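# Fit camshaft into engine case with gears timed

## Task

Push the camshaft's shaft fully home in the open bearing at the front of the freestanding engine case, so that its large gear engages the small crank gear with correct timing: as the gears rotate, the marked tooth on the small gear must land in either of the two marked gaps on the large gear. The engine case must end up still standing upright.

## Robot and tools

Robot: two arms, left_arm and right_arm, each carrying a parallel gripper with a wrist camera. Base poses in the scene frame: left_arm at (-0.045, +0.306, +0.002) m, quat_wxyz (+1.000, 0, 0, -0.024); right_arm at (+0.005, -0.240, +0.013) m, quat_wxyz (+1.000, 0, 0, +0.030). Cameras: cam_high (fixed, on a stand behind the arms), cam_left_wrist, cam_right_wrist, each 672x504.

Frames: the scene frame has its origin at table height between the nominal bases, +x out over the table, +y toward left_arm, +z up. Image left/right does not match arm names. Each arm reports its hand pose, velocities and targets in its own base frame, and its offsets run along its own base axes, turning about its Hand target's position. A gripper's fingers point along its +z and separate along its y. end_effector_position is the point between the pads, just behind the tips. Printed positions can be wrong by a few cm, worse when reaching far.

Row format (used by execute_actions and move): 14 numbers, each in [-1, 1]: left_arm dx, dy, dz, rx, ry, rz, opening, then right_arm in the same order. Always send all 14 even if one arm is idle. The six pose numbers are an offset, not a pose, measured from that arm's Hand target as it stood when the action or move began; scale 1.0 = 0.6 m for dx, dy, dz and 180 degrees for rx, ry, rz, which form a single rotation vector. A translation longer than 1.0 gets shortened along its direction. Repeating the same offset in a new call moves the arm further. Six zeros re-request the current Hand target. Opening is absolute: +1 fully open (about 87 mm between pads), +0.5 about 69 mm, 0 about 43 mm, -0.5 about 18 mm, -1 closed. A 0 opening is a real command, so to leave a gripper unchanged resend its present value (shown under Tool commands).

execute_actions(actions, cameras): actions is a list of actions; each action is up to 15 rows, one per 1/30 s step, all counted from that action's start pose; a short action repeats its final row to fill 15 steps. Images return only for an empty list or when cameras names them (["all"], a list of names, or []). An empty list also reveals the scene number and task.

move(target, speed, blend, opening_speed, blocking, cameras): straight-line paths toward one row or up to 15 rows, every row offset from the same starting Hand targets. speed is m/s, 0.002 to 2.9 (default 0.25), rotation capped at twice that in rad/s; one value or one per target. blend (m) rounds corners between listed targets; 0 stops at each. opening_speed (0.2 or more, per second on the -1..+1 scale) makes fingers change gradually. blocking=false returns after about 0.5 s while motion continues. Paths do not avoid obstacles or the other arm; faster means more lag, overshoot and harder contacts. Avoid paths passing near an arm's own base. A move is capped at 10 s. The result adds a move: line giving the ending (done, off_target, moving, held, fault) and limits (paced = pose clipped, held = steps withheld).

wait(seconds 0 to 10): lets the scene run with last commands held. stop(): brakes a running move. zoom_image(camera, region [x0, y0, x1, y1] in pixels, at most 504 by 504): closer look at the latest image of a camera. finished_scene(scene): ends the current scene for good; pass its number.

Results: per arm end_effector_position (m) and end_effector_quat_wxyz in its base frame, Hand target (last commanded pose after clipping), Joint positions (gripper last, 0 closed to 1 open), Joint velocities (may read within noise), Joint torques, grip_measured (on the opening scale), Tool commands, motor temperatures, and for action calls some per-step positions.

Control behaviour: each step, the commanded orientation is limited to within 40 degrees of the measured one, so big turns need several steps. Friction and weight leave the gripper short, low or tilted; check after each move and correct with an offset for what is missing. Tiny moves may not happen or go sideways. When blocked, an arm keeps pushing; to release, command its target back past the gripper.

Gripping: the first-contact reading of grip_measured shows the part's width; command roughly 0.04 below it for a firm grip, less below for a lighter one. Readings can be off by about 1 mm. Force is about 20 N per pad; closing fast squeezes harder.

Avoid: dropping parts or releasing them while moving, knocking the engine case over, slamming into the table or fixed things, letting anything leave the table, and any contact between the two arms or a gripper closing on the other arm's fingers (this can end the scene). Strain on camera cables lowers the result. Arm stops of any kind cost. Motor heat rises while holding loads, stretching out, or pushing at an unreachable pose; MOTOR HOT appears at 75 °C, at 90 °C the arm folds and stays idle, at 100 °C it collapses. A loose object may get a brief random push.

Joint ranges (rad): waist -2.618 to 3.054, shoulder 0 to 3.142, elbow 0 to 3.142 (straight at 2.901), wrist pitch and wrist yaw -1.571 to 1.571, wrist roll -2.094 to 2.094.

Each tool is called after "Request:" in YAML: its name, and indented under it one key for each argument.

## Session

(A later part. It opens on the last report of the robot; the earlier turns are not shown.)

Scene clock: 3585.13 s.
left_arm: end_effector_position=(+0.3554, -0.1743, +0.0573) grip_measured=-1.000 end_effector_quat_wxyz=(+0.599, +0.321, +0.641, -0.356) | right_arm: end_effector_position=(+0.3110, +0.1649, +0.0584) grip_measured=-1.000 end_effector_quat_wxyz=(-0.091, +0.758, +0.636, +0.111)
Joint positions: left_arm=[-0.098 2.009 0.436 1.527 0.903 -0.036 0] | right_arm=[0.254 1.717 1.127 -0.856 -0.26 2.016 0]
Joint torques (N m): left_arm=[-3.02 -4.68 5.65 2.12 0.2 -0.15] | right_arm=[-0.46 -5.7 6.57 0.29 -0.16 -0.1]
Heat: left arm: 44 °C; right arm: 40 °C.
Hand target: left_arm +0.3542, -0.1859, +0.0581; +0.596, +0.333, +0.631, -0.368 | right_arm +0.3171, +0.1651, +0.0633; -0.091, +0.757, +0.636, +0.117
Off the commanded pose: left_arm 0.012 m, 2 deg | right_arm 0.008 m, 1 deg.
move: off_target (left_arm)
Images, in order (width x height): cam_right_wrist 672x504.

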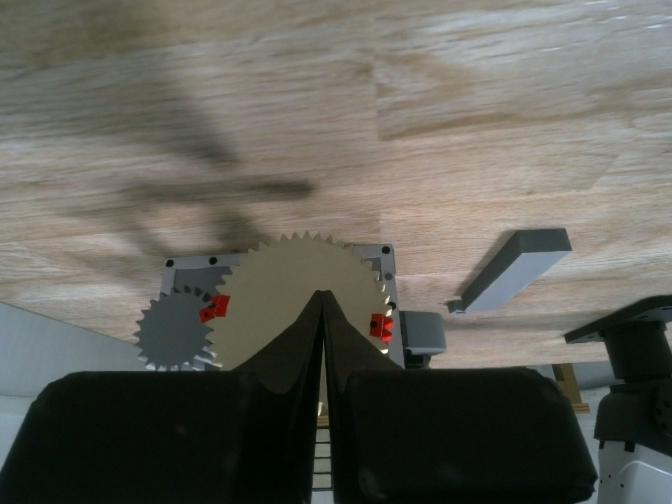

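Request:
move:
  target:
    - [0.01,0.143,0.02,0,0,0,-1,0.013,-0.1,0.05,0.05,-0.01,0,-1]
    - [0.051,0.26,0.137,0,0,0.039,-1,0.013,-0.201,0.063,0.131,-0.023,0,-1]
    - [-0.04,0.343,0.203,0,0,0.178,-1,0.013,-0.201,0.063,0.131,-0.023,0,-1]
    - [-0.14,0.21,0.203,0,0,0.372,-1,0.013,-0.201,0.063,0.131,-0.023,0,-1]
    - [-0.257,-0.0235,0.187,0.0616,0.056,0.2977,-1,0.013,-0.201,0.063,0.131,-0.023,0,-1]
    - [-0.142,-0.223,0.071,0.0616,0.056,0.2977,-0.3,0.013,-0.201,0.063,0.131,-0.023,0,-1]
  speed: 0.22
  blend: 0.03
  cameras: ["all"]

Request:
zoom_image:
  camera: "cam_right_wrist"
  region: [240, 150, 440, 290]

Request:
zoom_image:
  camera: "cam_right_wrist"
  region: [245, 185, 325, 265]

Scene clock: 3614.97 s.
left_arm: end_effector_position=(+0.2645, -0.3121, +0.0976) grip_measured=-0.300 end_effector_quat_wxyz=(+0.607, +0.040, +0.794, -0.020) | right_arm: end_effector_position=(+0.3208, +0.0465, +0.0964) grip_measured=-1.000 end_effector_quat_wxyz=(-0.221, +0.719, +0.602, +0.267)
Joint positions: left_arm=[-1.229 1.7 0.821 0.293 -1.074 -0.51 0.35] | right_arm=[-0.317 1.817 1.198 -1.067 -0.699 1.388 0]
Joint torques (N m): left_arm=[0.28 -5.01 9.39 1.85 -0.25 -0.04] | right_arm=[-0.31 -6.16 6.23 -0.15 -0.42 -0.1]
Heat: left arm: 44 °C; right arm: 38 °C.
Hand target: left_arm +0.2689, -0.3197, +0.1008; +0.609, +0.035, +0.792, -0.027 | right_arm +0.3251, +0.0444, +0.1012; -0.221, +0.718, +0.601, +0.271
Off the commanded pose: left_arm 0.009 m, 1 deg | right_arm 0.007 m, 1 deg.
move: done

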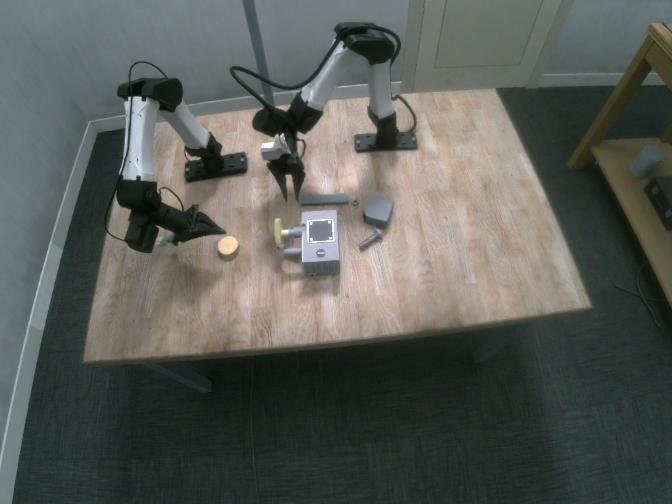

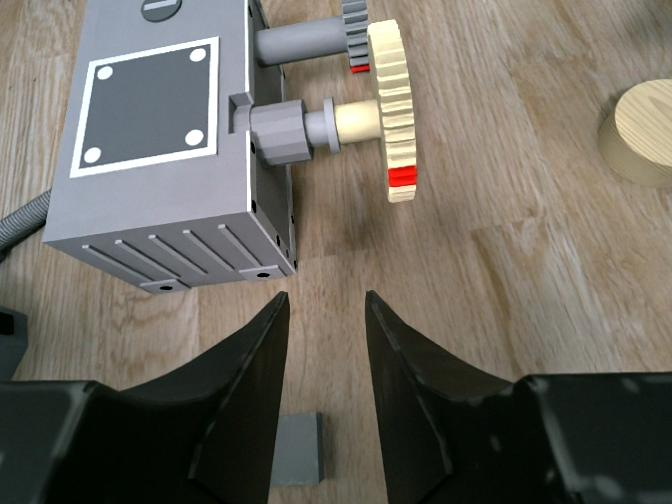

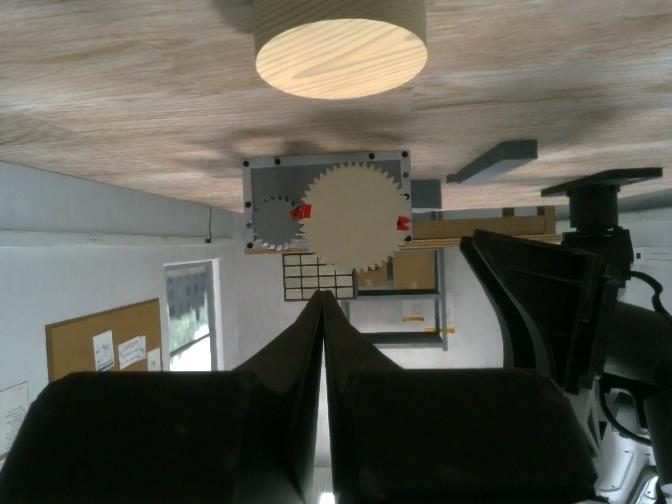

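Scaled by 2.520 from the camera's 672x504 image, which has a finer 960x720 frame.

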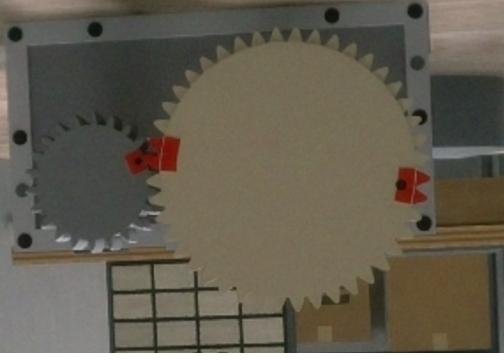

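Scaled by 6.300 from the camera's 672x504 image, which has a finer 960x720 frame.

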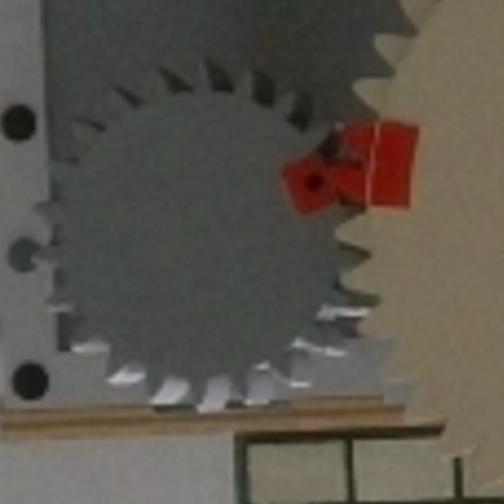

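Request:
move:
  target: [0.048,-0.067,0.012,-0.022,0.002,0.044,-0.3,0,0,0,0,0,0,-1]
  speed: 0.1
  cameras: ["cam_left_wrist"]

Scene clock: 3634.10 s.
left_arm: end_effector_position=(+0.2925, -0.3604, +0.1067) grip_measured=-0.300 end_effector_quat_wxyz=(+0.603, -0.028, +0.797, -0.022) | right_arm: end_effector_position=(+0.3208, +0.0465, +0.0964) grip_measured=-1.000 end_effector_quat_wxyz=(-0.221, +0.719, +0.602, +0.267)
Joint positions: left_arm=[-1.21 1.894 1.144 0.077 -1.12 -0.695 0.35] | right_arm=[-0.317 1.817 1.198 -1.067 -0.699 1.388 0]
Joint torques (N m): left_arm=[0.34 -6.64 9.87 1.41 -0.7 -0.21] | right_arm=[-0.31 -6.13 6.24 -0.15 -0.42 -0.09]
Heat: left arm: 43 °C; right arm: 38 °C.
Hand target: left_arm +0.2978, -0.3599, +0.1079; +0.607, -0.041, +0.793, -0.012 | right_arm +0.3251, +0.0444, +0.1012; -0.221, +0.718, +0.601, +0.271
Off the commanded pose: left_arm 0.005 m, 2 deg | right_arm 0.007 m, 1 deg.
move: done
Images, in order (width x height): cam_left_wrist 672x504.

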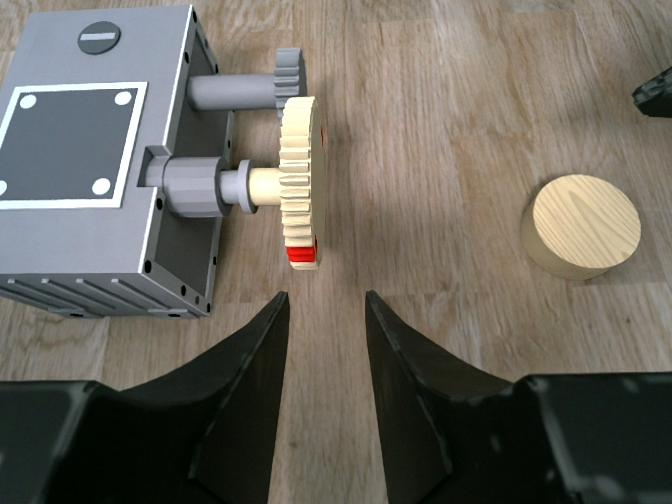

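Request:
move:
  target:
    - [0.01,0.0195,-0.01,0,0,0,-0.3,0,0,0,0,0,0,-1]
    - [0.064,0.0195,-0.026,0,0,0,-0.3,0,0,0,0,0,0,-1]
  speed: 0.08
  cameras: ["cam_left_wrist"]

Scene clock: 3643.57 s.
left_arm: end_effector_position=(+0.3344, -0.3443, +0.0959) grip_measured=-0.300 end_effector_quat_wxyz=(+0.608, -0.043, +0.793, -0.010) | right_arm: end_effector_position=(+0.3208, +0.0465, +0.0964) grip_measured=-1.000 end_effector_quat_wxyz=(-0.221, +0.719, +0.602, +0.267)
Joint positions: left_arm=[-1.102 1.942 1.125 0.242 -1.07 -0.587 0.35] | right_arm=[-0.317 1.817 1.198 -1.067 -0.699 1.388 0]
Joint torques (N m): left_arm=[-0.2 -7.06 7.97 1.84 -0.24 -0.02] | right_arm=[-0.31 -6.16 6.26 -0.15 -0.43 -0.09]
Heat: left arm: 43 °C; right arm: 38 °C.
Hand target: left_arm +0.3362, -0.3482, +0.0923; +0.607, -0.041, +0.793, -0.012 | right_arm +0.3251, +0.0444, +0.1012; -0.221, +0.718, +0.601, +0.271
Off the commanded pose: left_arm 0.006 m, 0 deg | right_arm 0.007 m, 1 deg.
move: done
Images, in order (width x height): cam_left_wrist 672x504.

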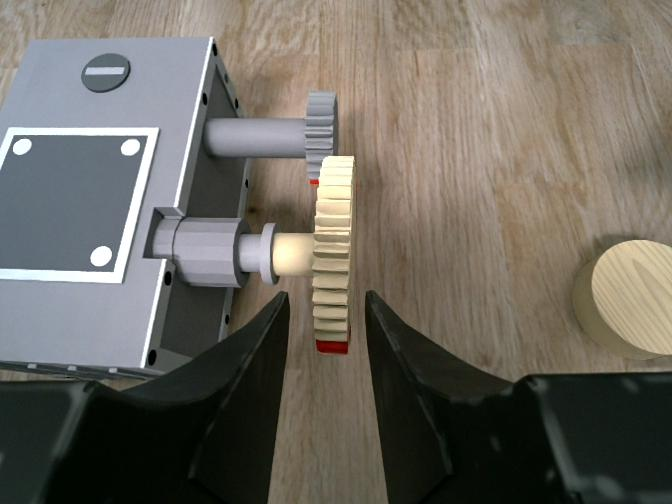

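Request:
move:
  target:
    - [0.001,-0.003,0.0,0,0,0,-0.3,0,0,0,0,0,0,-1]
    - [0.001,-0.003,0.0,0,0,0,-0.85,0,0,0,0,0,0,-1]
  speed: 0.05
  opening_speed: 0.4
  cameras: ["cam_left_wrist","cam_right_wrist"]

Request:
zoom_image:
  camera: "cam_right_wrist"
  region: [240, 150, 440, 290]

Request:
zoom_image:
  camera: "cam_right_wrist"
  region: [245, 185, 325, 265]

Request:
zoom_image:
  camera: "cam_left_wrist"
  region: [200, 70, 380, 250]

Scene clock: 3652.93 s.
left_arm: end_effector_position=(+0.3345, -0.3457, +0.0959) grip_measured=-0.637 end_effector_quat_wxyz=(+0.607, -0.043, +0.793, -0.013) | right_arm: end_effector_position=(+0.3208, +0.0465, +0.0964) grip_measured=-1.000 end_effector_quat_wxyz=(-0.221, +0.719, +0.602, +0.267)
Joint positions: left_arm=[-1.102 1.943 1.125 0.248 -1.064 -0.586 0.181] | right_arm=[-0.317 1.817 1.198 -1.067 -0.699 1.388 0]
Joint torques (N m): left_arm=[-0.27 -6.65 8.8 1.78 -0.32 -0.03] | right_arm=[-0.31 -6.13 6.27 -0.15 -0.42 -0.09]
Motor temperatures (°C): left_arm=[23 36 36 43 26 25 24] | right_arm=[25 37 37 28 27 26 28]
Heat: left arm: 43 °C; right arm: 37 °C.
Hand target: left_arm +0.3368, -0.3500, +0.0923; +0.607, -0.041, +0.793, -0.012 | right_arm +0.3251, +0.0444, +0.1012; -0.221, +0.718, +0.601, +0.271
Off the commanded pose: left_arm 0.006 m, 0 deg | right_arm 0.007 m, 1 deg.
move: done
Images, in order (width x height): cam_left_wrist 672x504, cam_right_wrist 672x504.

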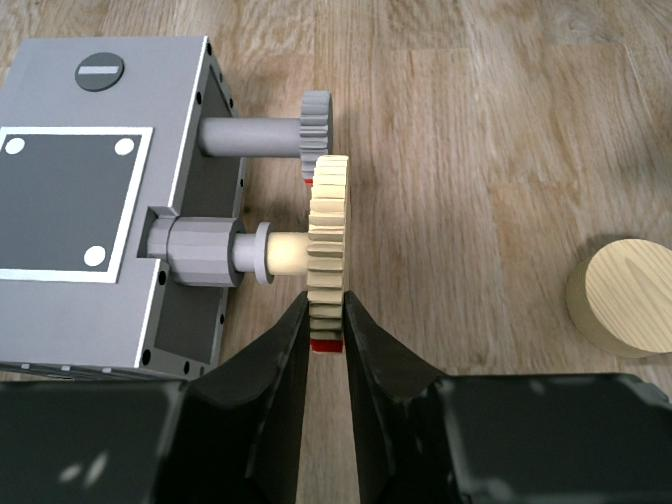

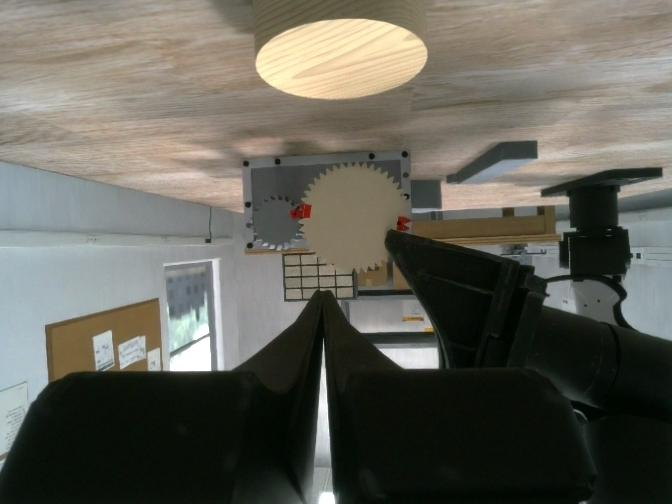

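Scaled by 2.520 from the camera's 672x504 image, which has a finer 960x720 frame.

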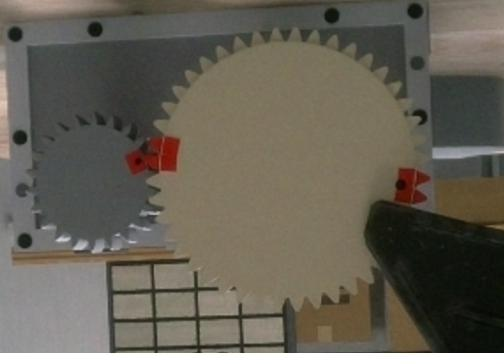

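Scaled by 6.300 from the camera's 672x504 image, which has a finer 960x720 frame.

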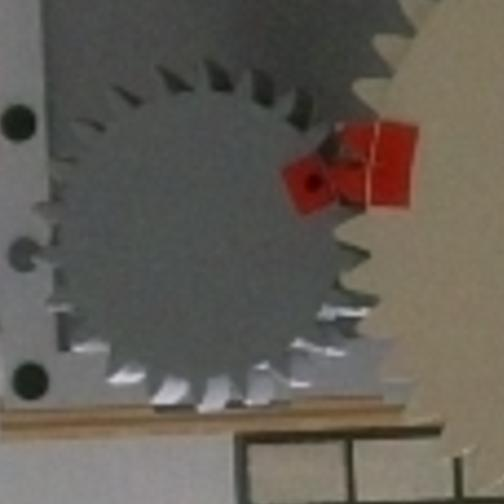

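Scaled by 2.800 from the camera's 672x504 image, which has a finer 960x720 frame.

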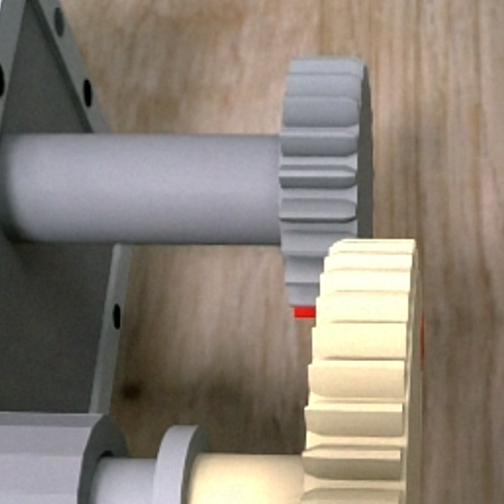

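Request:
move:
  target: [0,0,0,0,0,0,-0.85,-0.026,0.045,0.21,-0.2407,0.0425,0,0]
  speed: 0.3

Request:
move:
  target:
    - [0,0,0,0,0,0,-0.85,0.12,0.15,-0.02,0,0,0.4,0]
    - [0,0,0,0,0,0,-0.85,0.1,0.4,-0.06,0,0,0.8,0]
    - [0,0,0,0,0,0,-0.85,0.075,0.52,-0.1,0,0,0.978,0]
  speed: 0.3
  blend: 0.05
  cameras: ["all"]

Scene clock: 3676.60 s.
left_arm: end_effector_position=(+0.3345, -0.3457, +0.0959) grip_measured=-0.637 end_effector_quat_wxyz=(+0.607, -0.043, +0.793, -0.013) | right_arm: end_effector_position=(+0.3110, +0.0716, +0.2169) grip_measured=+0.000 end_effector_quat_wxyz=(+0.045, +0.763, +0.642, +0.051)
Joint positions: left_arm=[-1.102 1.943 1.125 0.248 -1.064 -0.586 0.181] | right_arm=[0.111 1.627 1.735 -1.544 0.019 1.852 0.5]
Joint torques (N m): left_arm=[-0.27 -6.65 8.8 1.78 -0.31 -0.04] | right_arm=[0.84 -6.95 6.27 0.26 0.27 0.03]
Heat: left arm: 42 °C; right arm: 37 °C.
Hand target: left_arm +0.3368, -0.3500, +0.0923; +0.607, -0.041, +0.793, -0.012 | right_arm +0.3094, +0.0715, +0.2271; +0.020, +0.765, +0.643, -0.017
Off the commanded pose: left_arm 0.006 m, 0 deg | right_arm 0.010 m, 8 deg.
joint sent to its limit (right arm) — joint 4 (wrist pitch), lower limit. The joint targets are off in orientation, not in position.
move: off_target (right_arm)

Scene clock: 3680.40 s.
left_arm: end_effector_position=(+0.3345, -0.3457, +0.0959) grip_measured=-0.637 end_effector_quat_wxyz=(+0.607, -0.043, +0.793, -0.013) | right_arm: end_effector_position=(+0.3743, +0.2455, +0.1984) grip_measured=+0.000 end_effector_quat_wxyz=(+0.145, -0.084, +0.983, +0.072)
Joint positions: left_arm=[-1.102 1.943 1.125 0.248 -1.064 -0.586 0.181] | right_arm=[0.546 2.265 2.569 -1.551 0 0.376 0.5]
Joint torques (N m): left_arm=[-0.27 -6.65 8.8 1.78 -0.32 -0.03] | right_arm=[-0.16 -10.67 4.34 0.81 0.07 -0.03]
Heat: left arm: 42 °C; right arm: 37 °C.
Hand target: left_arm +0.3368, -0.3500, +0.0923; +0.607, -0.040, +0.793, -0.012 | right_arm +0.3749, +0.2440, +0.1984; +0.145, -0.081, +0.984, +0.071 (not the last commanded pose)
Off the commanded pose: left_arm 0.006 m, 0 deg | right_arm 0.143 m, 68 deg.
move: held (right_arm; a check stopped the path); path passed 1 of 3 targets; limits=held
pose unreachable (right arm): on one or more control steps of this call, first in action 0 (counted from 0), this arm could not follow its commanded pose, so it was not sent that pose on those steps. It may still have moved: this result reports where it is.
cause: moving toward the commanded pose would bring a part of the arm too close to another arm (this arm's upper arm (the part past joint 2) and the left arm's wrist (the part past joint 4), at the place that arm is still heading or pushing toward).

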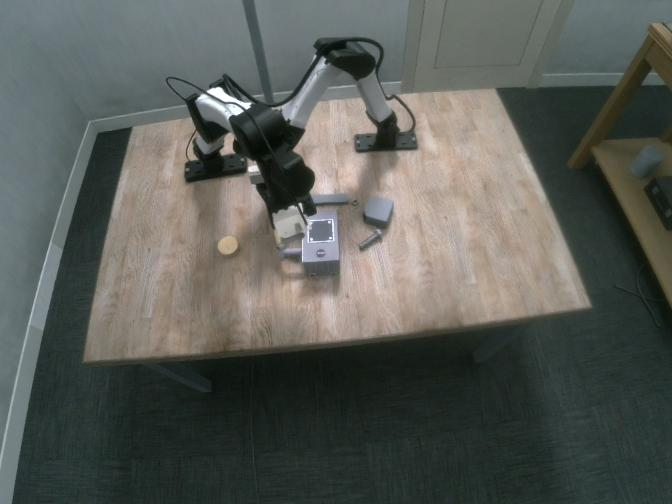

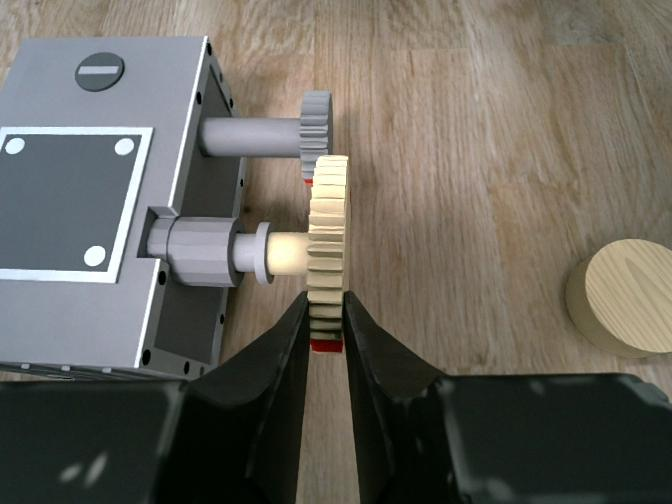

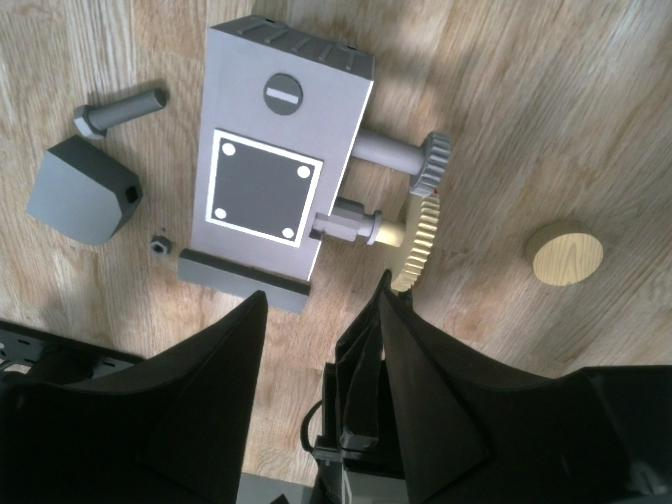

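Request:
move:
  target: [-0.002,0.0,-0.014,0,-0.083,0,-0.85,0,0,0.02,0,0,0,0]
  speed: 0.05
  cameras: ["cam_left_wrist","cam_right_wrist"]

Request:
zoom_image:
  camera: "cam_right_wrist"
  region: [300, 100, 480, 300]

Request:
zoom_image:
  camera: "cam_left_wrist"
  region: [200, 70, 380, 250]

Scene clock: 3695.87 s.
left_arm: end_effector_position=(+0.3388, -0.3471, +0.0974) grip_measured=-0.643 end_effector_quat_wxyz=(+0.708, -0.059, +0.703, -0.020) | right_arm: end_effector_position=(+0.3743, +0.2455, +0.1984) grip_measured=+0.000 end_effector_quat_wxyz=(+0.145, -0.084, +0.983, +0.072)
Joint positions: left_arm=[-1.137 2.131 0.975 1.168 -1.191 -0.101 0.178] | right_arm=[0.546 2.265 2.569 -1.551 0 0.376 0.5]
Joint torques (N m): left_arm=[-0.95 -6.61 4.83 1.85 0.25 -0.01] | right_arm=[-0.16 -11.9 6.24 0.74 0.05 -0.03]
Heat: left arm: 42 °C; right arm: 38 °C.
Hand target: left_arm +0.3356, -0.3500, +0.0840; +0.705, -0.039, +0.708, -0.018 | right_arm +0.3749, +0.2440, +0.2104; +0.145, -0.081, +0.984, +0.071
Off the commanded pose: left_arm 0.014 m, 2 deg | right_arm 0.012 m, 0 deg.
joint sent to its limit (right arm) — joint 4 (wrist pitch), lower limit. The joint targets still meet the commanded pose.
move: off_target (left_arm, right_arm)
Images, in order (width x height): cam_left_wrist 672x504, cam_right_wrist 672x504.

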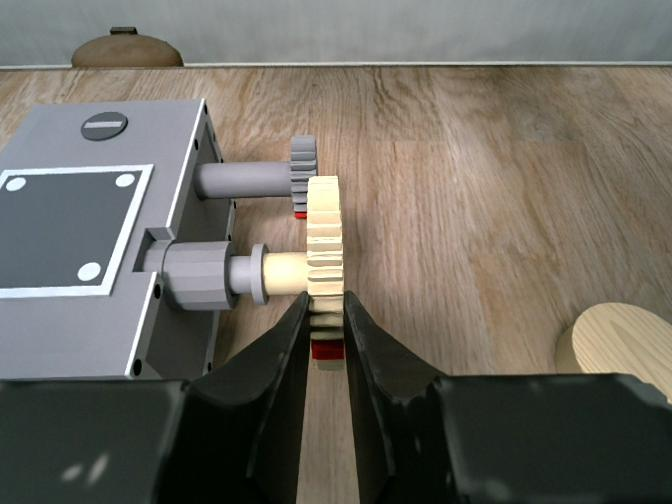

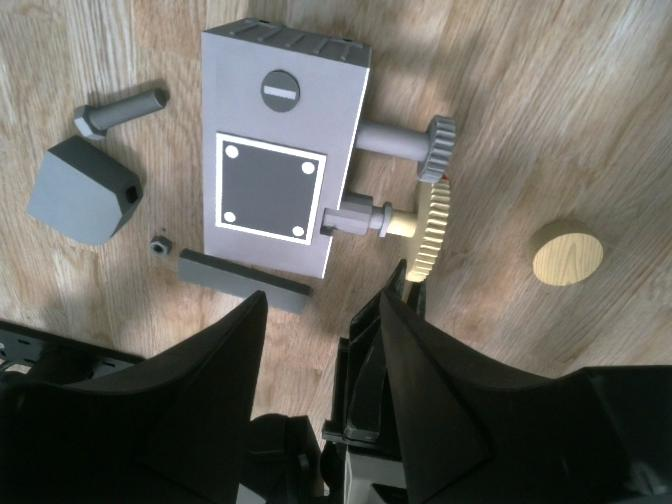

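Scaled by 2.520 from the camera's 672x504 image, which has a finer 960x720 frame.

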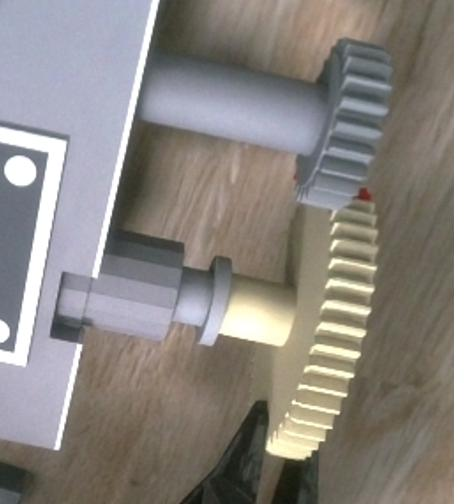

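Scaled by 2.800 from the camera's 672x504 image, which has a finer 960x720 frame.

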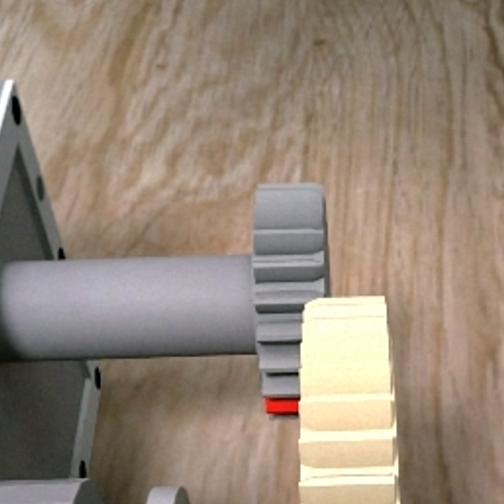

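Request:
zoom_image:
  camera: "cam_right_wrist"
  region: [400, 100, 470, 200]

Request:
zoom_image:
  camera: "cam_left_wrist"
  region: [280, 130, 360, 230]

Scaled by 5.040 from the camera's 672x504 image, which has a finer 960x720 frame.

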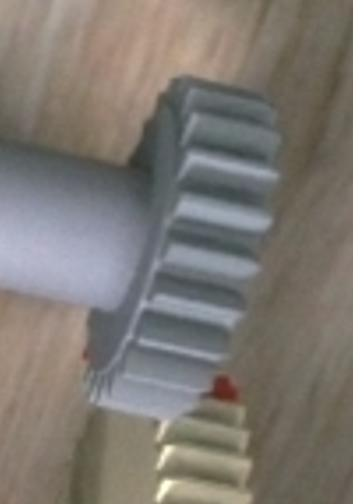

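Scaled by 5.040 from the camera's 672x504 image, which has a finer 960x720 frame.

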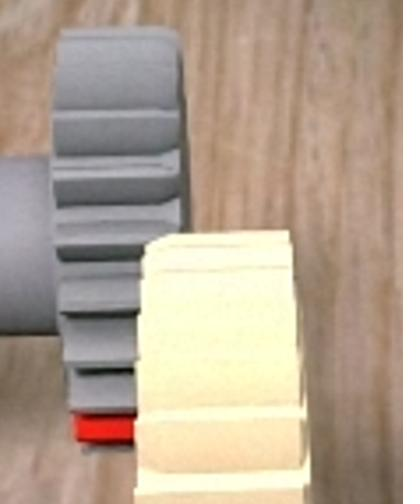

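Request:
move:
  target:
    - [0,0,0,0,0,0,-0.85,-0.075,-0.207,0.016,0.1,0.12,-0.25,0]
    - [0,0,0,0,0,0,-0.85,-0.084,-0.3325,-0.182,0.2368,0.2882,-0.5344,0]
  speed: 0.25
  blend: 0.03
  cameras: ["all"]

Request:
zoom_image:
  camera: "cam_right_wrist"
  region: [240, 150, 440, 290]

Request:
zoom_image:
  camera: "cam_right_wrist"
  region: [245, 185, 325, 265]

Scene clock: 3735.33 s.
left_arm: end_effector_position=(+0.3388, -0.3471, +0.0973) grip_measured=-0.643 end_effector_quat_wxyz=(+0.708, -0.059, +0.703, -0.020) | right_arm: end_effector_position=(+0.3236, +0.0452, +0.0994) grip_measured=+0.000 end_effector_quat_wxyz=(-0.226, +0.717, +0.604, +0.264)
Joint positions: left_arm=[-1.137 2.131 0.975 1.168 -1.191 -0.1 0.178] | right_arm=[-0.318 1.837 1.233 -1.099 -0.7 1.374 0.5]
Joint torques (N m): left_arm=[-0.95 -6.57 4.82 1.86 0.26 0] | right_arm=[-0.21 -8.32 3.38 0.1 -0.43 0.05]
Heat: left arm: 42 °C; right arm: 41 °C.
Hand target: left_arm +0.3356, -0.3500, +0.0839; +0.705, -0.039, +0.708, -0.018 | right_arm +0.3245, +0.0446, +0.1013; -0.221, +0.718, +0.601, +0.272
Off the commanded pose: left_arm 0.014 m, 2 deg | right_arm 0.002 m, 1 deg.
move: off_target (left_arm)

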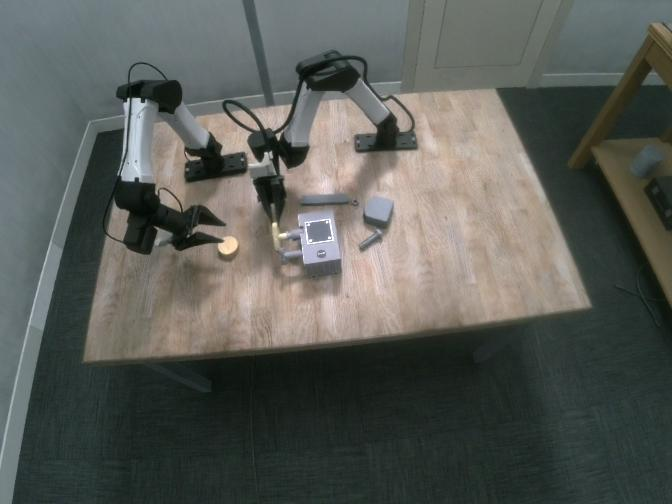

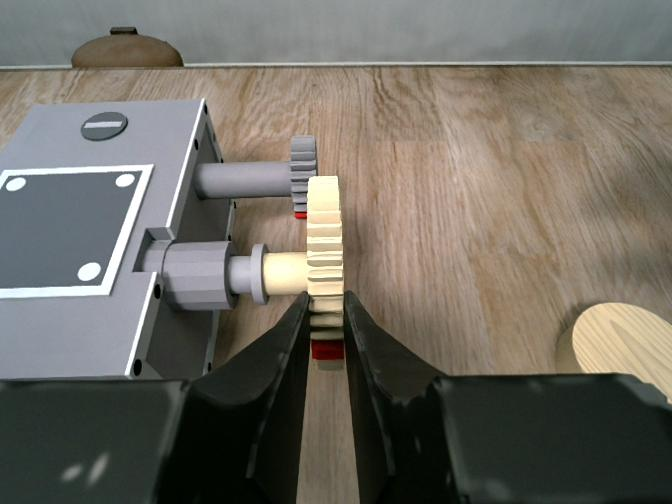

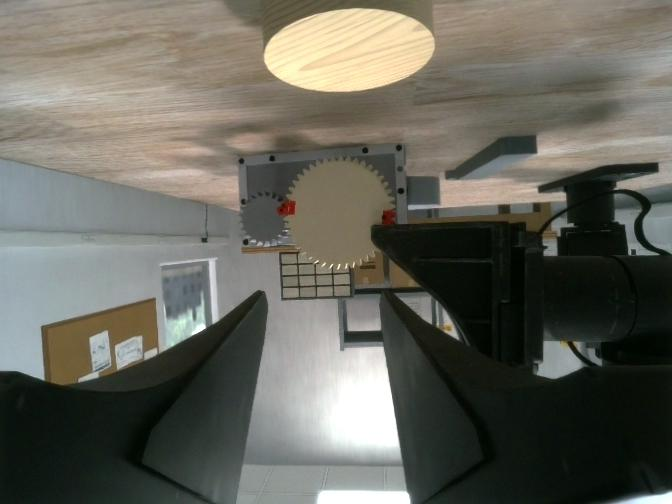

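Scaled by 2.520 from the camera's 672x504 image, which has a finer 960x720 frame.

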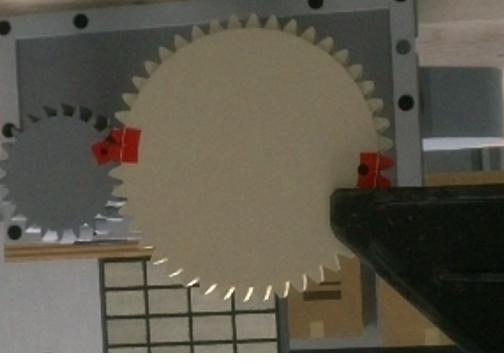

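Scaled by 6.300 from the camera's 672x504 image, which has a finer 960x720 frame.

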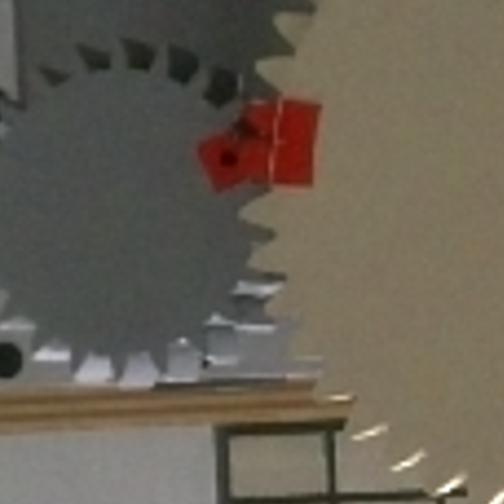

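Request:
move:
  target: [0,0,0,0,0,0,-0.85,-0.026,0.045,0.21,-0.2407,0.0425,0,0]
  speed: 0.3

Request:
move:
  target:
    - [0,0,0,0,0,0,-0.85,0.1,0.15,-0.02,0,0,0.4,0]
    - [0,0,0,0,0,0,-0.85,0.09,0.4,-0.05,0,0,0.8,0]
    - [0,0,0,0,0,0,-0.85,0.075,0.52,-0.1,0,0,0.978,0]
  speed: 0.3
  blend: 0.05
  cameras: ["all"]

Scene clock: 3748.07 s.
left_arm: end_effector_position=(+0.3388, -0.3471, +0.0973) grip_measured=-0.643 end_effector_quat_wxyz=(+0.708, -0.059, +0.703, -0.020) | right_arm: end_effector_position=(+0.3105, +0.0718, +0.2171) grip_measured=+0.000 end_effector_quat_wxyz=(+0.045, +0.763, +0.642, +0.051)
Joint positions: left_arm=[-1.137 2.131 0.975 1.168 -1.191 -0.1 0.178] | right_arm=[0.112 1.625 1.734 -1.544 0.018 1.853 0.5]
Joint torques (N m): left_arm=[-0.94 -6.57 4.83 1.86 0.25 0] | right_arm=[0.84 -6.9 6.28 0.26 0.22 0.01]
Heat: left arm: 42 °C; right arm: 40 °C.
Hand target: left_arm +0.3356, -0.3500, +0.0839; +0.705, -0.039, +0.708, -0.018 | right_arm +0.3089, +0.0716, +0.2272; +0.021, +0.765, +0.643, -0.017
Off the commanded pose: left_arm 0.014 m, 2 deg | right_arm 0.010 m, 8 deg.
joint sent to its limit (right arm) — joint 4 (wrist pitch), lower limit. The joint targets are off in orientation, not in position.
move: off_target (left_arm, right_arm)

Scene clock: 3752.90 s.
left_arm: end_effector_position=(+0.3388, -0.3470, +0.0975) grip_measured=-0.643 end_effector_quat_wxyz=(+0.709, -0.059, +0.703, -0.020) | right_arm: end_effector_position=(+0.3628, +0.3133, +0.1928) grip_measured=+0.000 end_effector_quat_wxyz=(+0.186, -0.359, +0.912, +0.073)
Joint positions: left_arm=[-1.137 2.131 0.975 1.17 -1.192 -0.1 0.178] | right_arm=[0.71 2.403 2.788 -1.553 -0.016 -0.037 0.5]
Joint torques (N m): left_arm=[-0.95 -6.57 4.82 1.85 0.26 0.01] | right_arm=[-0.08 -11.3 4.33 0.95 0.03 -0.03]
Heat: left arm: 42 °C; right arm: 40 °C.
Hand target: left_arm +0.3356, -0.3500, +0.0839; +0.705, -0.039, +0.708, -0.018 | right_arm +0.3630, +0.3128, +0.1930; +0.186, -0.357, +0.912, +0.073 (not the last commanded pose)
Off the commanded pose: left_arm 0.014 m, 2 deg | right_arm 0.075 m, 39 deg.
move: held (right_arm; a check stopped the path), off_target (left_arm); path passed 1 of 3 targets; limits=held
pose unreachable (right arm): on one or more control steps of this call, first in action 0 (counted from 0), this arm could not follow its commanded pose, so it was not sent that pose on those steps. It may still have moved: this result reports where it is.
cause: moving toward the commanded pose would bring a part of the arm too close to another arm (this arm's upper arm (the part past joint 2) and the left arm's wrist (the part past joint 4), 15 mm apart when this arm was first held).

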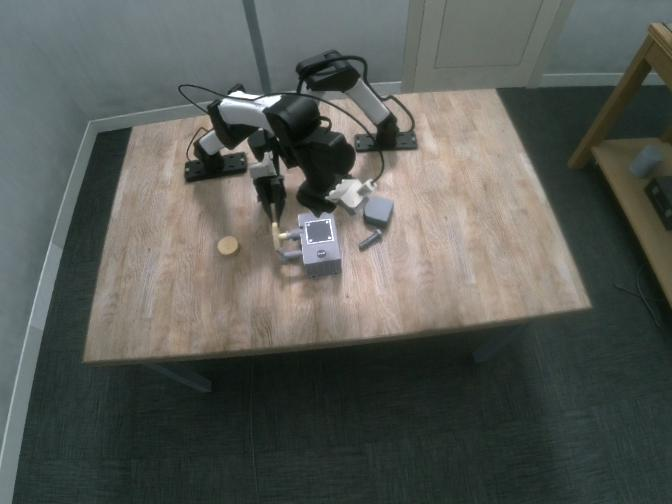

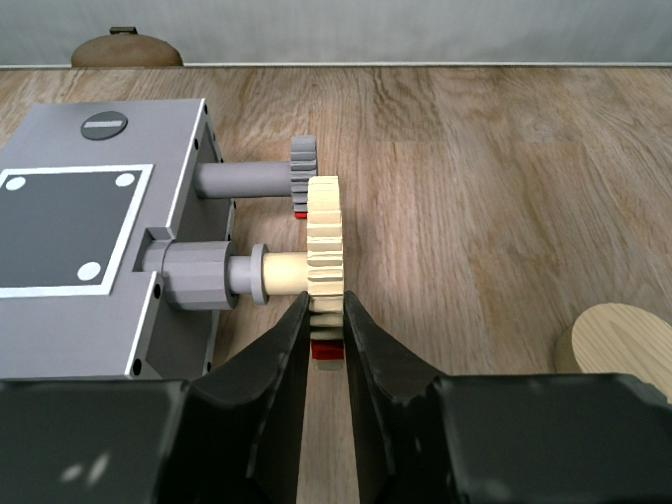

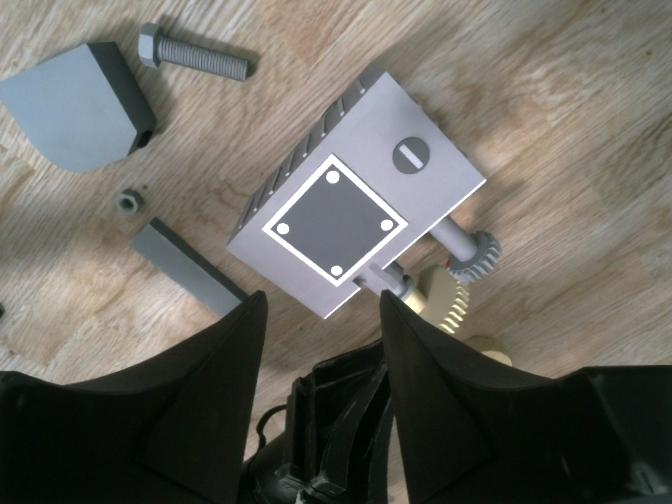

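Request:
move:
  target:
    - [0.005,0.005,0.02,0,0,0,-0.85,-0.005,-0.188,0.028,0.07,0.12,-0.37,0]
    - [0.005,0.005,0.02,0,0,0,-0.85,-0.055,-0.405,-0.072,0.1423,0.2528,-0.7516,-1]
    - [0.005,0.005,0.02,0,0,0,-0.85,-0.048,-0.261,-0.222,0.1423,0.2528,-0.7516,-1]
  speed: 0.2
  blend: [0.04,0.03,0]
  cameras: ["all"]

Scene clock: 3782.80 s.
left_arm: end_effector_position=(+0.3387, -0.3467, +0.0972) grip_measured=-0.643 end_effector_quat_wxyz=(+0.709, -0.058, +0.703, -0.020) | right_arm: end_effector_position=(+0.3340, +0.1564, +0.0645) grip_measured=-1.000 end_effector_quat_wxyz=(-0.096, +0.756, +0.637, +0.119)
Joint positions: left_arm=[-1.137 2.131 0.974 1.171 -1.191 -0.098 0.178] | right_arm=[0.203 1.781 1.222 -0.89 -0.283 1.961 0]
Joint torques (N m): left_arm=[0.05 -9.72 4.79 1.48 0.37 0.02] | right_arm=[0.62 -6.68 3.79 0.53 0.04 0.04]
Motor temperatures (°C): left_arm=[23 38 33 41 26 25 26] | right_arm=[25 42 35 29 27 26 27]
Heat: left arm: 41 °C; right arm: 42 °C.
Hand target: left_arm +0.3386, -0.3469, +0.0959; +0.705, -0.039, +0.708, -0.017 | right_arm +0.3342, +0.1564, +0.0599; -0.092, +0.758, +0.636, +0.117
Off the commanded pose: left_arm 0.001 m, 2 deg | right_arm 0.005 m, 1 deg.
move: done; blend cut to 0 m at target 2

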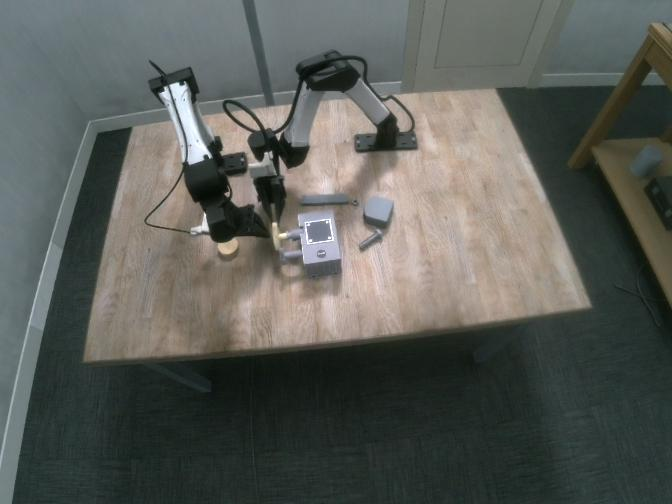

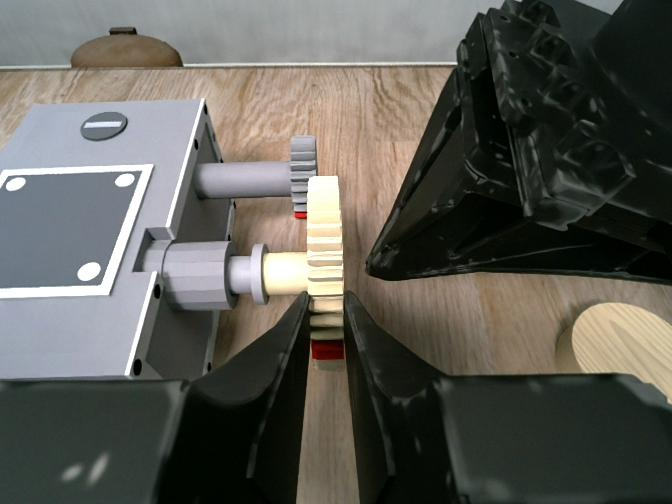

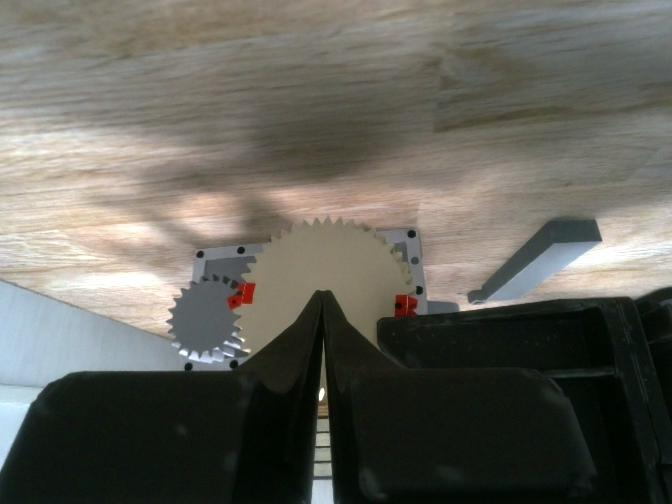

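Request:
move:
  target:
    - [0.0,0.0,0.0,0,0,0,-0.35,0,0,0,0,0,0,-1]
    - [-0.164,0.003,0.023,0,0,0,-0.35,0,0,0,0,0,0,-1]
    - [-0.231,0.245,0.1235,0,0,-0.065,-0.35,0,0,0,0,0,0,-1]
    - [-0.114,0.478,0.14,0,0,0.018,-0.35,0,0,0,0,0,0,-1]
    - [-0.014,0.6115,0.14,0,0,-0.176,-0.35,0,0,0,0,0,0,-1]
    - [0.077,0.528,0.0735,0,0,-0.315,-0.35,0,0,0,0,0,0,-1]
    - [0.061,0.428,-0.0565,0,0,-0.354,-1,0,0,0,0,0,0,-1]
  speed: 0.25
  blend: [0,0.02,0.03,0.03,0.03,0.03,0]
  cameras: ["all"]

Request:
zoom_image:
  camera: "cam_right_wrist"
  region: [150, 200, 450, 380]

Scene clock: 3802.20 s.
left_arm: end_effector_position=(+0.3772, -0.0905, +0.0641) grip_measured=-1.000 end_effector_quat_wxyz=(+0.584, +0.337, +0.627, -0.390) | right_arm: end_effector_position=(+0.3341, +0.1564, +0.0645) grip_measured=-1.000 end_effector_quat_wxyz=(-0.096, +0.756, +0.637, +0.119)
Joint positions: left_arm=[0.217 2.052 0.604 1.398 1.298 -0.046 0] | right_arm=[0.203 1.781 1.222 -0.889 -0.283 1.962 0]
Joint torques (N m): left_arm=[-0.01 -5.57 3.4 2.17 0.14 -0.08] | right_arm=[0.62 -6.68 3.82 0.51 0.03 0.03]
Heat: left arm: 42 °C; right arm: 40 °C.
Hand target: left_arm +0.3752, -0.0902, +0.0619; +0.590, +0.341, +0.621, -0.387 | right_arm +0.3342, +0.1563, +0.0599; -0.092, +0.758, +0.636, +0.117
Off the commanded pose: left_arm 0.003 m, 1 deg | right_arm 0.005 m, 1 deg.
move: done

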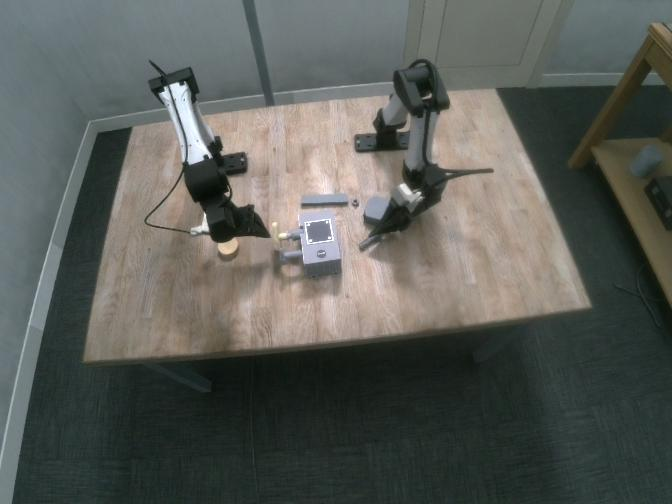

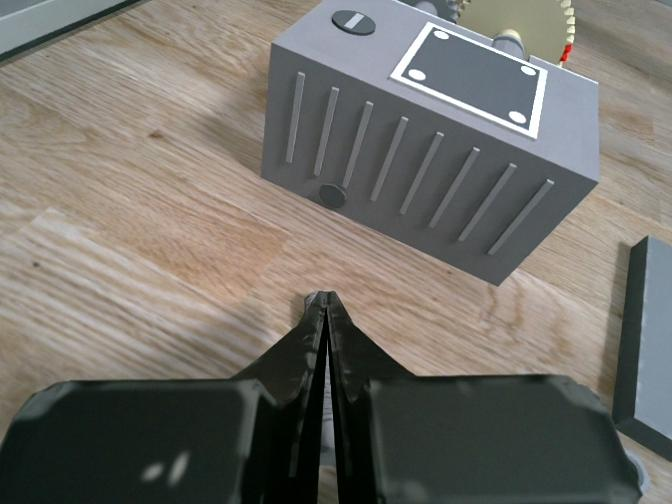

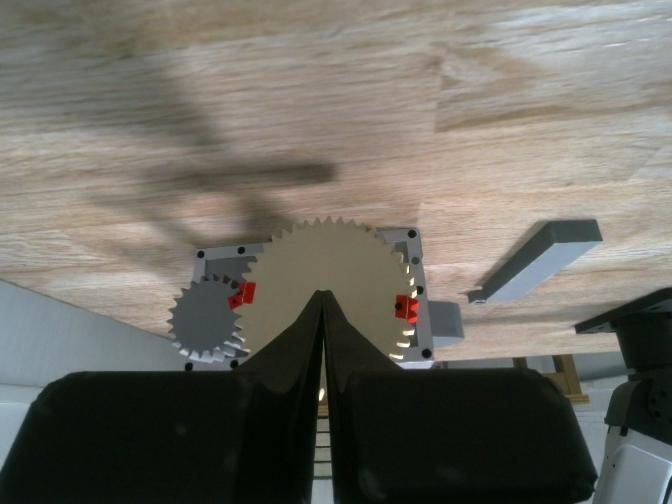

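Scaled by 1.680 from the camera's 672x504 image, which has a finer 960x720 frame.

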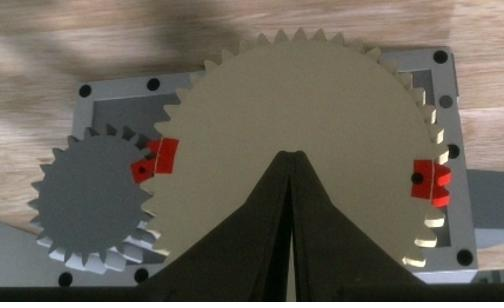

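Request:
move:
  target:
    - [-0.03,-0.158,-0.003,0,0,0,-1,0,0,0,0,0,0,-1]
    - [-0.034,-0.215,-0.003,0,0,0,-1,0.003,0.032,0.004,0,0,0,-1]
  speed: [0.12,0.03]
  cameras: ["cam_left_wrist","cam_right_wrist"]

Scene clock: 3815.00 s.
left_arm: end_effector_position=(+0.3626, -0.2026, +0.0543) grip_measured=-1.000 end_effector_quat_wxyz=(+0.589, +0.321, +0.641, -0.373) | right_arm: end_effector_position=(+0.3341, +0.1562, +0.0563) grip_measured=-1.000 end_effector_quat_wxyz=(-0.071, +0.769, +0.628, +0.097)
Joint positions: left_arm=[-0.183 2.052 0.501 1.509 0.845 -0.068 0] | right_arm=[0.237 1.789 1.222 -0.889 -0.212 2.02 0]
Joint torques (N m): left_arm=[-4.23 -6.2 4.46 2.35 0.25 -0.13] | right_arm=[2.55 -6.19 5.86 0.49 -0.69 -0.01]
Heat: left arm: 44 °C; right arm: 39 °C.
Hand target: left_arm +0.3547, -0.2193, +0.0601; +0.590, +0.341, +0.621, -0.387 | right_arm +0.3360, +0.1756, +0.0622; -0.092, +0.757, +0.636, +0.117
Off the commanded pose: left_arm 0.019 m, 4 deg | right_arm 0.020 m, 4 deg.
move: off_target (left_arm, right_arm)
Images, in order (width x height): cam_left_wrist 672x504, cam_right_wrist 672x504.

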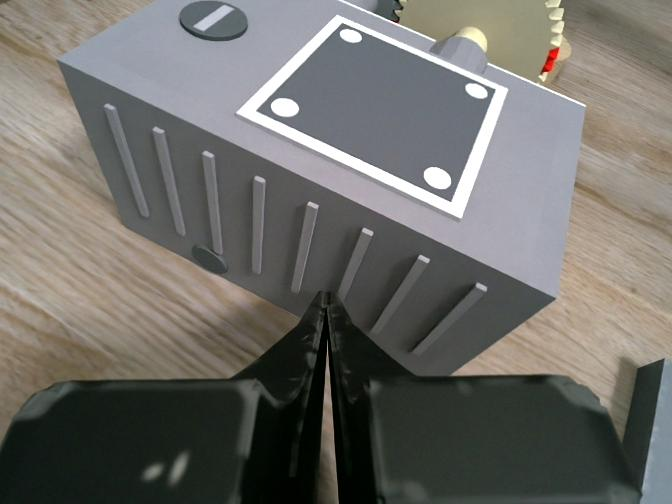

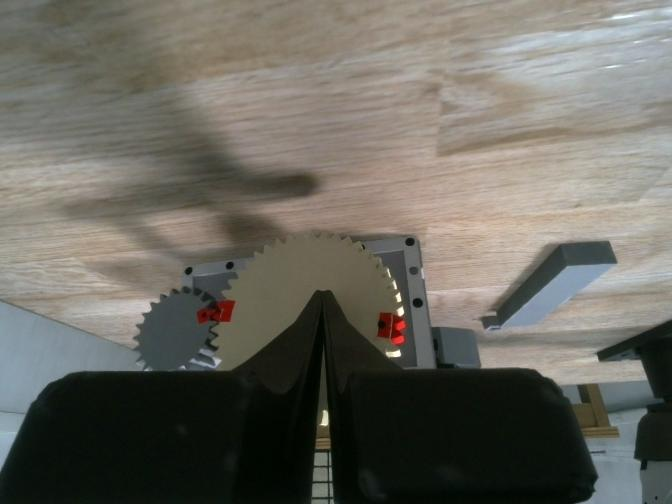

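Request:
zoom_image:
  camera: "cam_left_wrist"
  region: [360, 0, 580, 110]

Request:
zoom_image:
  camera: "cam_right_wrist"
  region: [120, 220, 420, 380]

Scaled by 2.291 from the camera's 672x504 image, which has a finer 960x720 frame.

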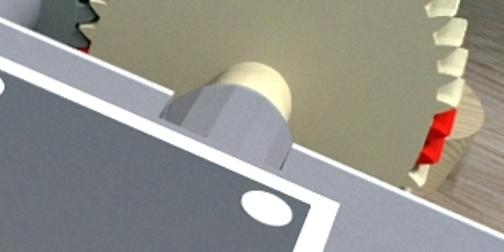

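Scaled by 1.680 from the camera's 672x504 image, which has a finer 960x720 frame.

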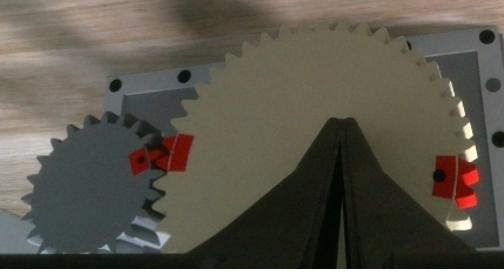

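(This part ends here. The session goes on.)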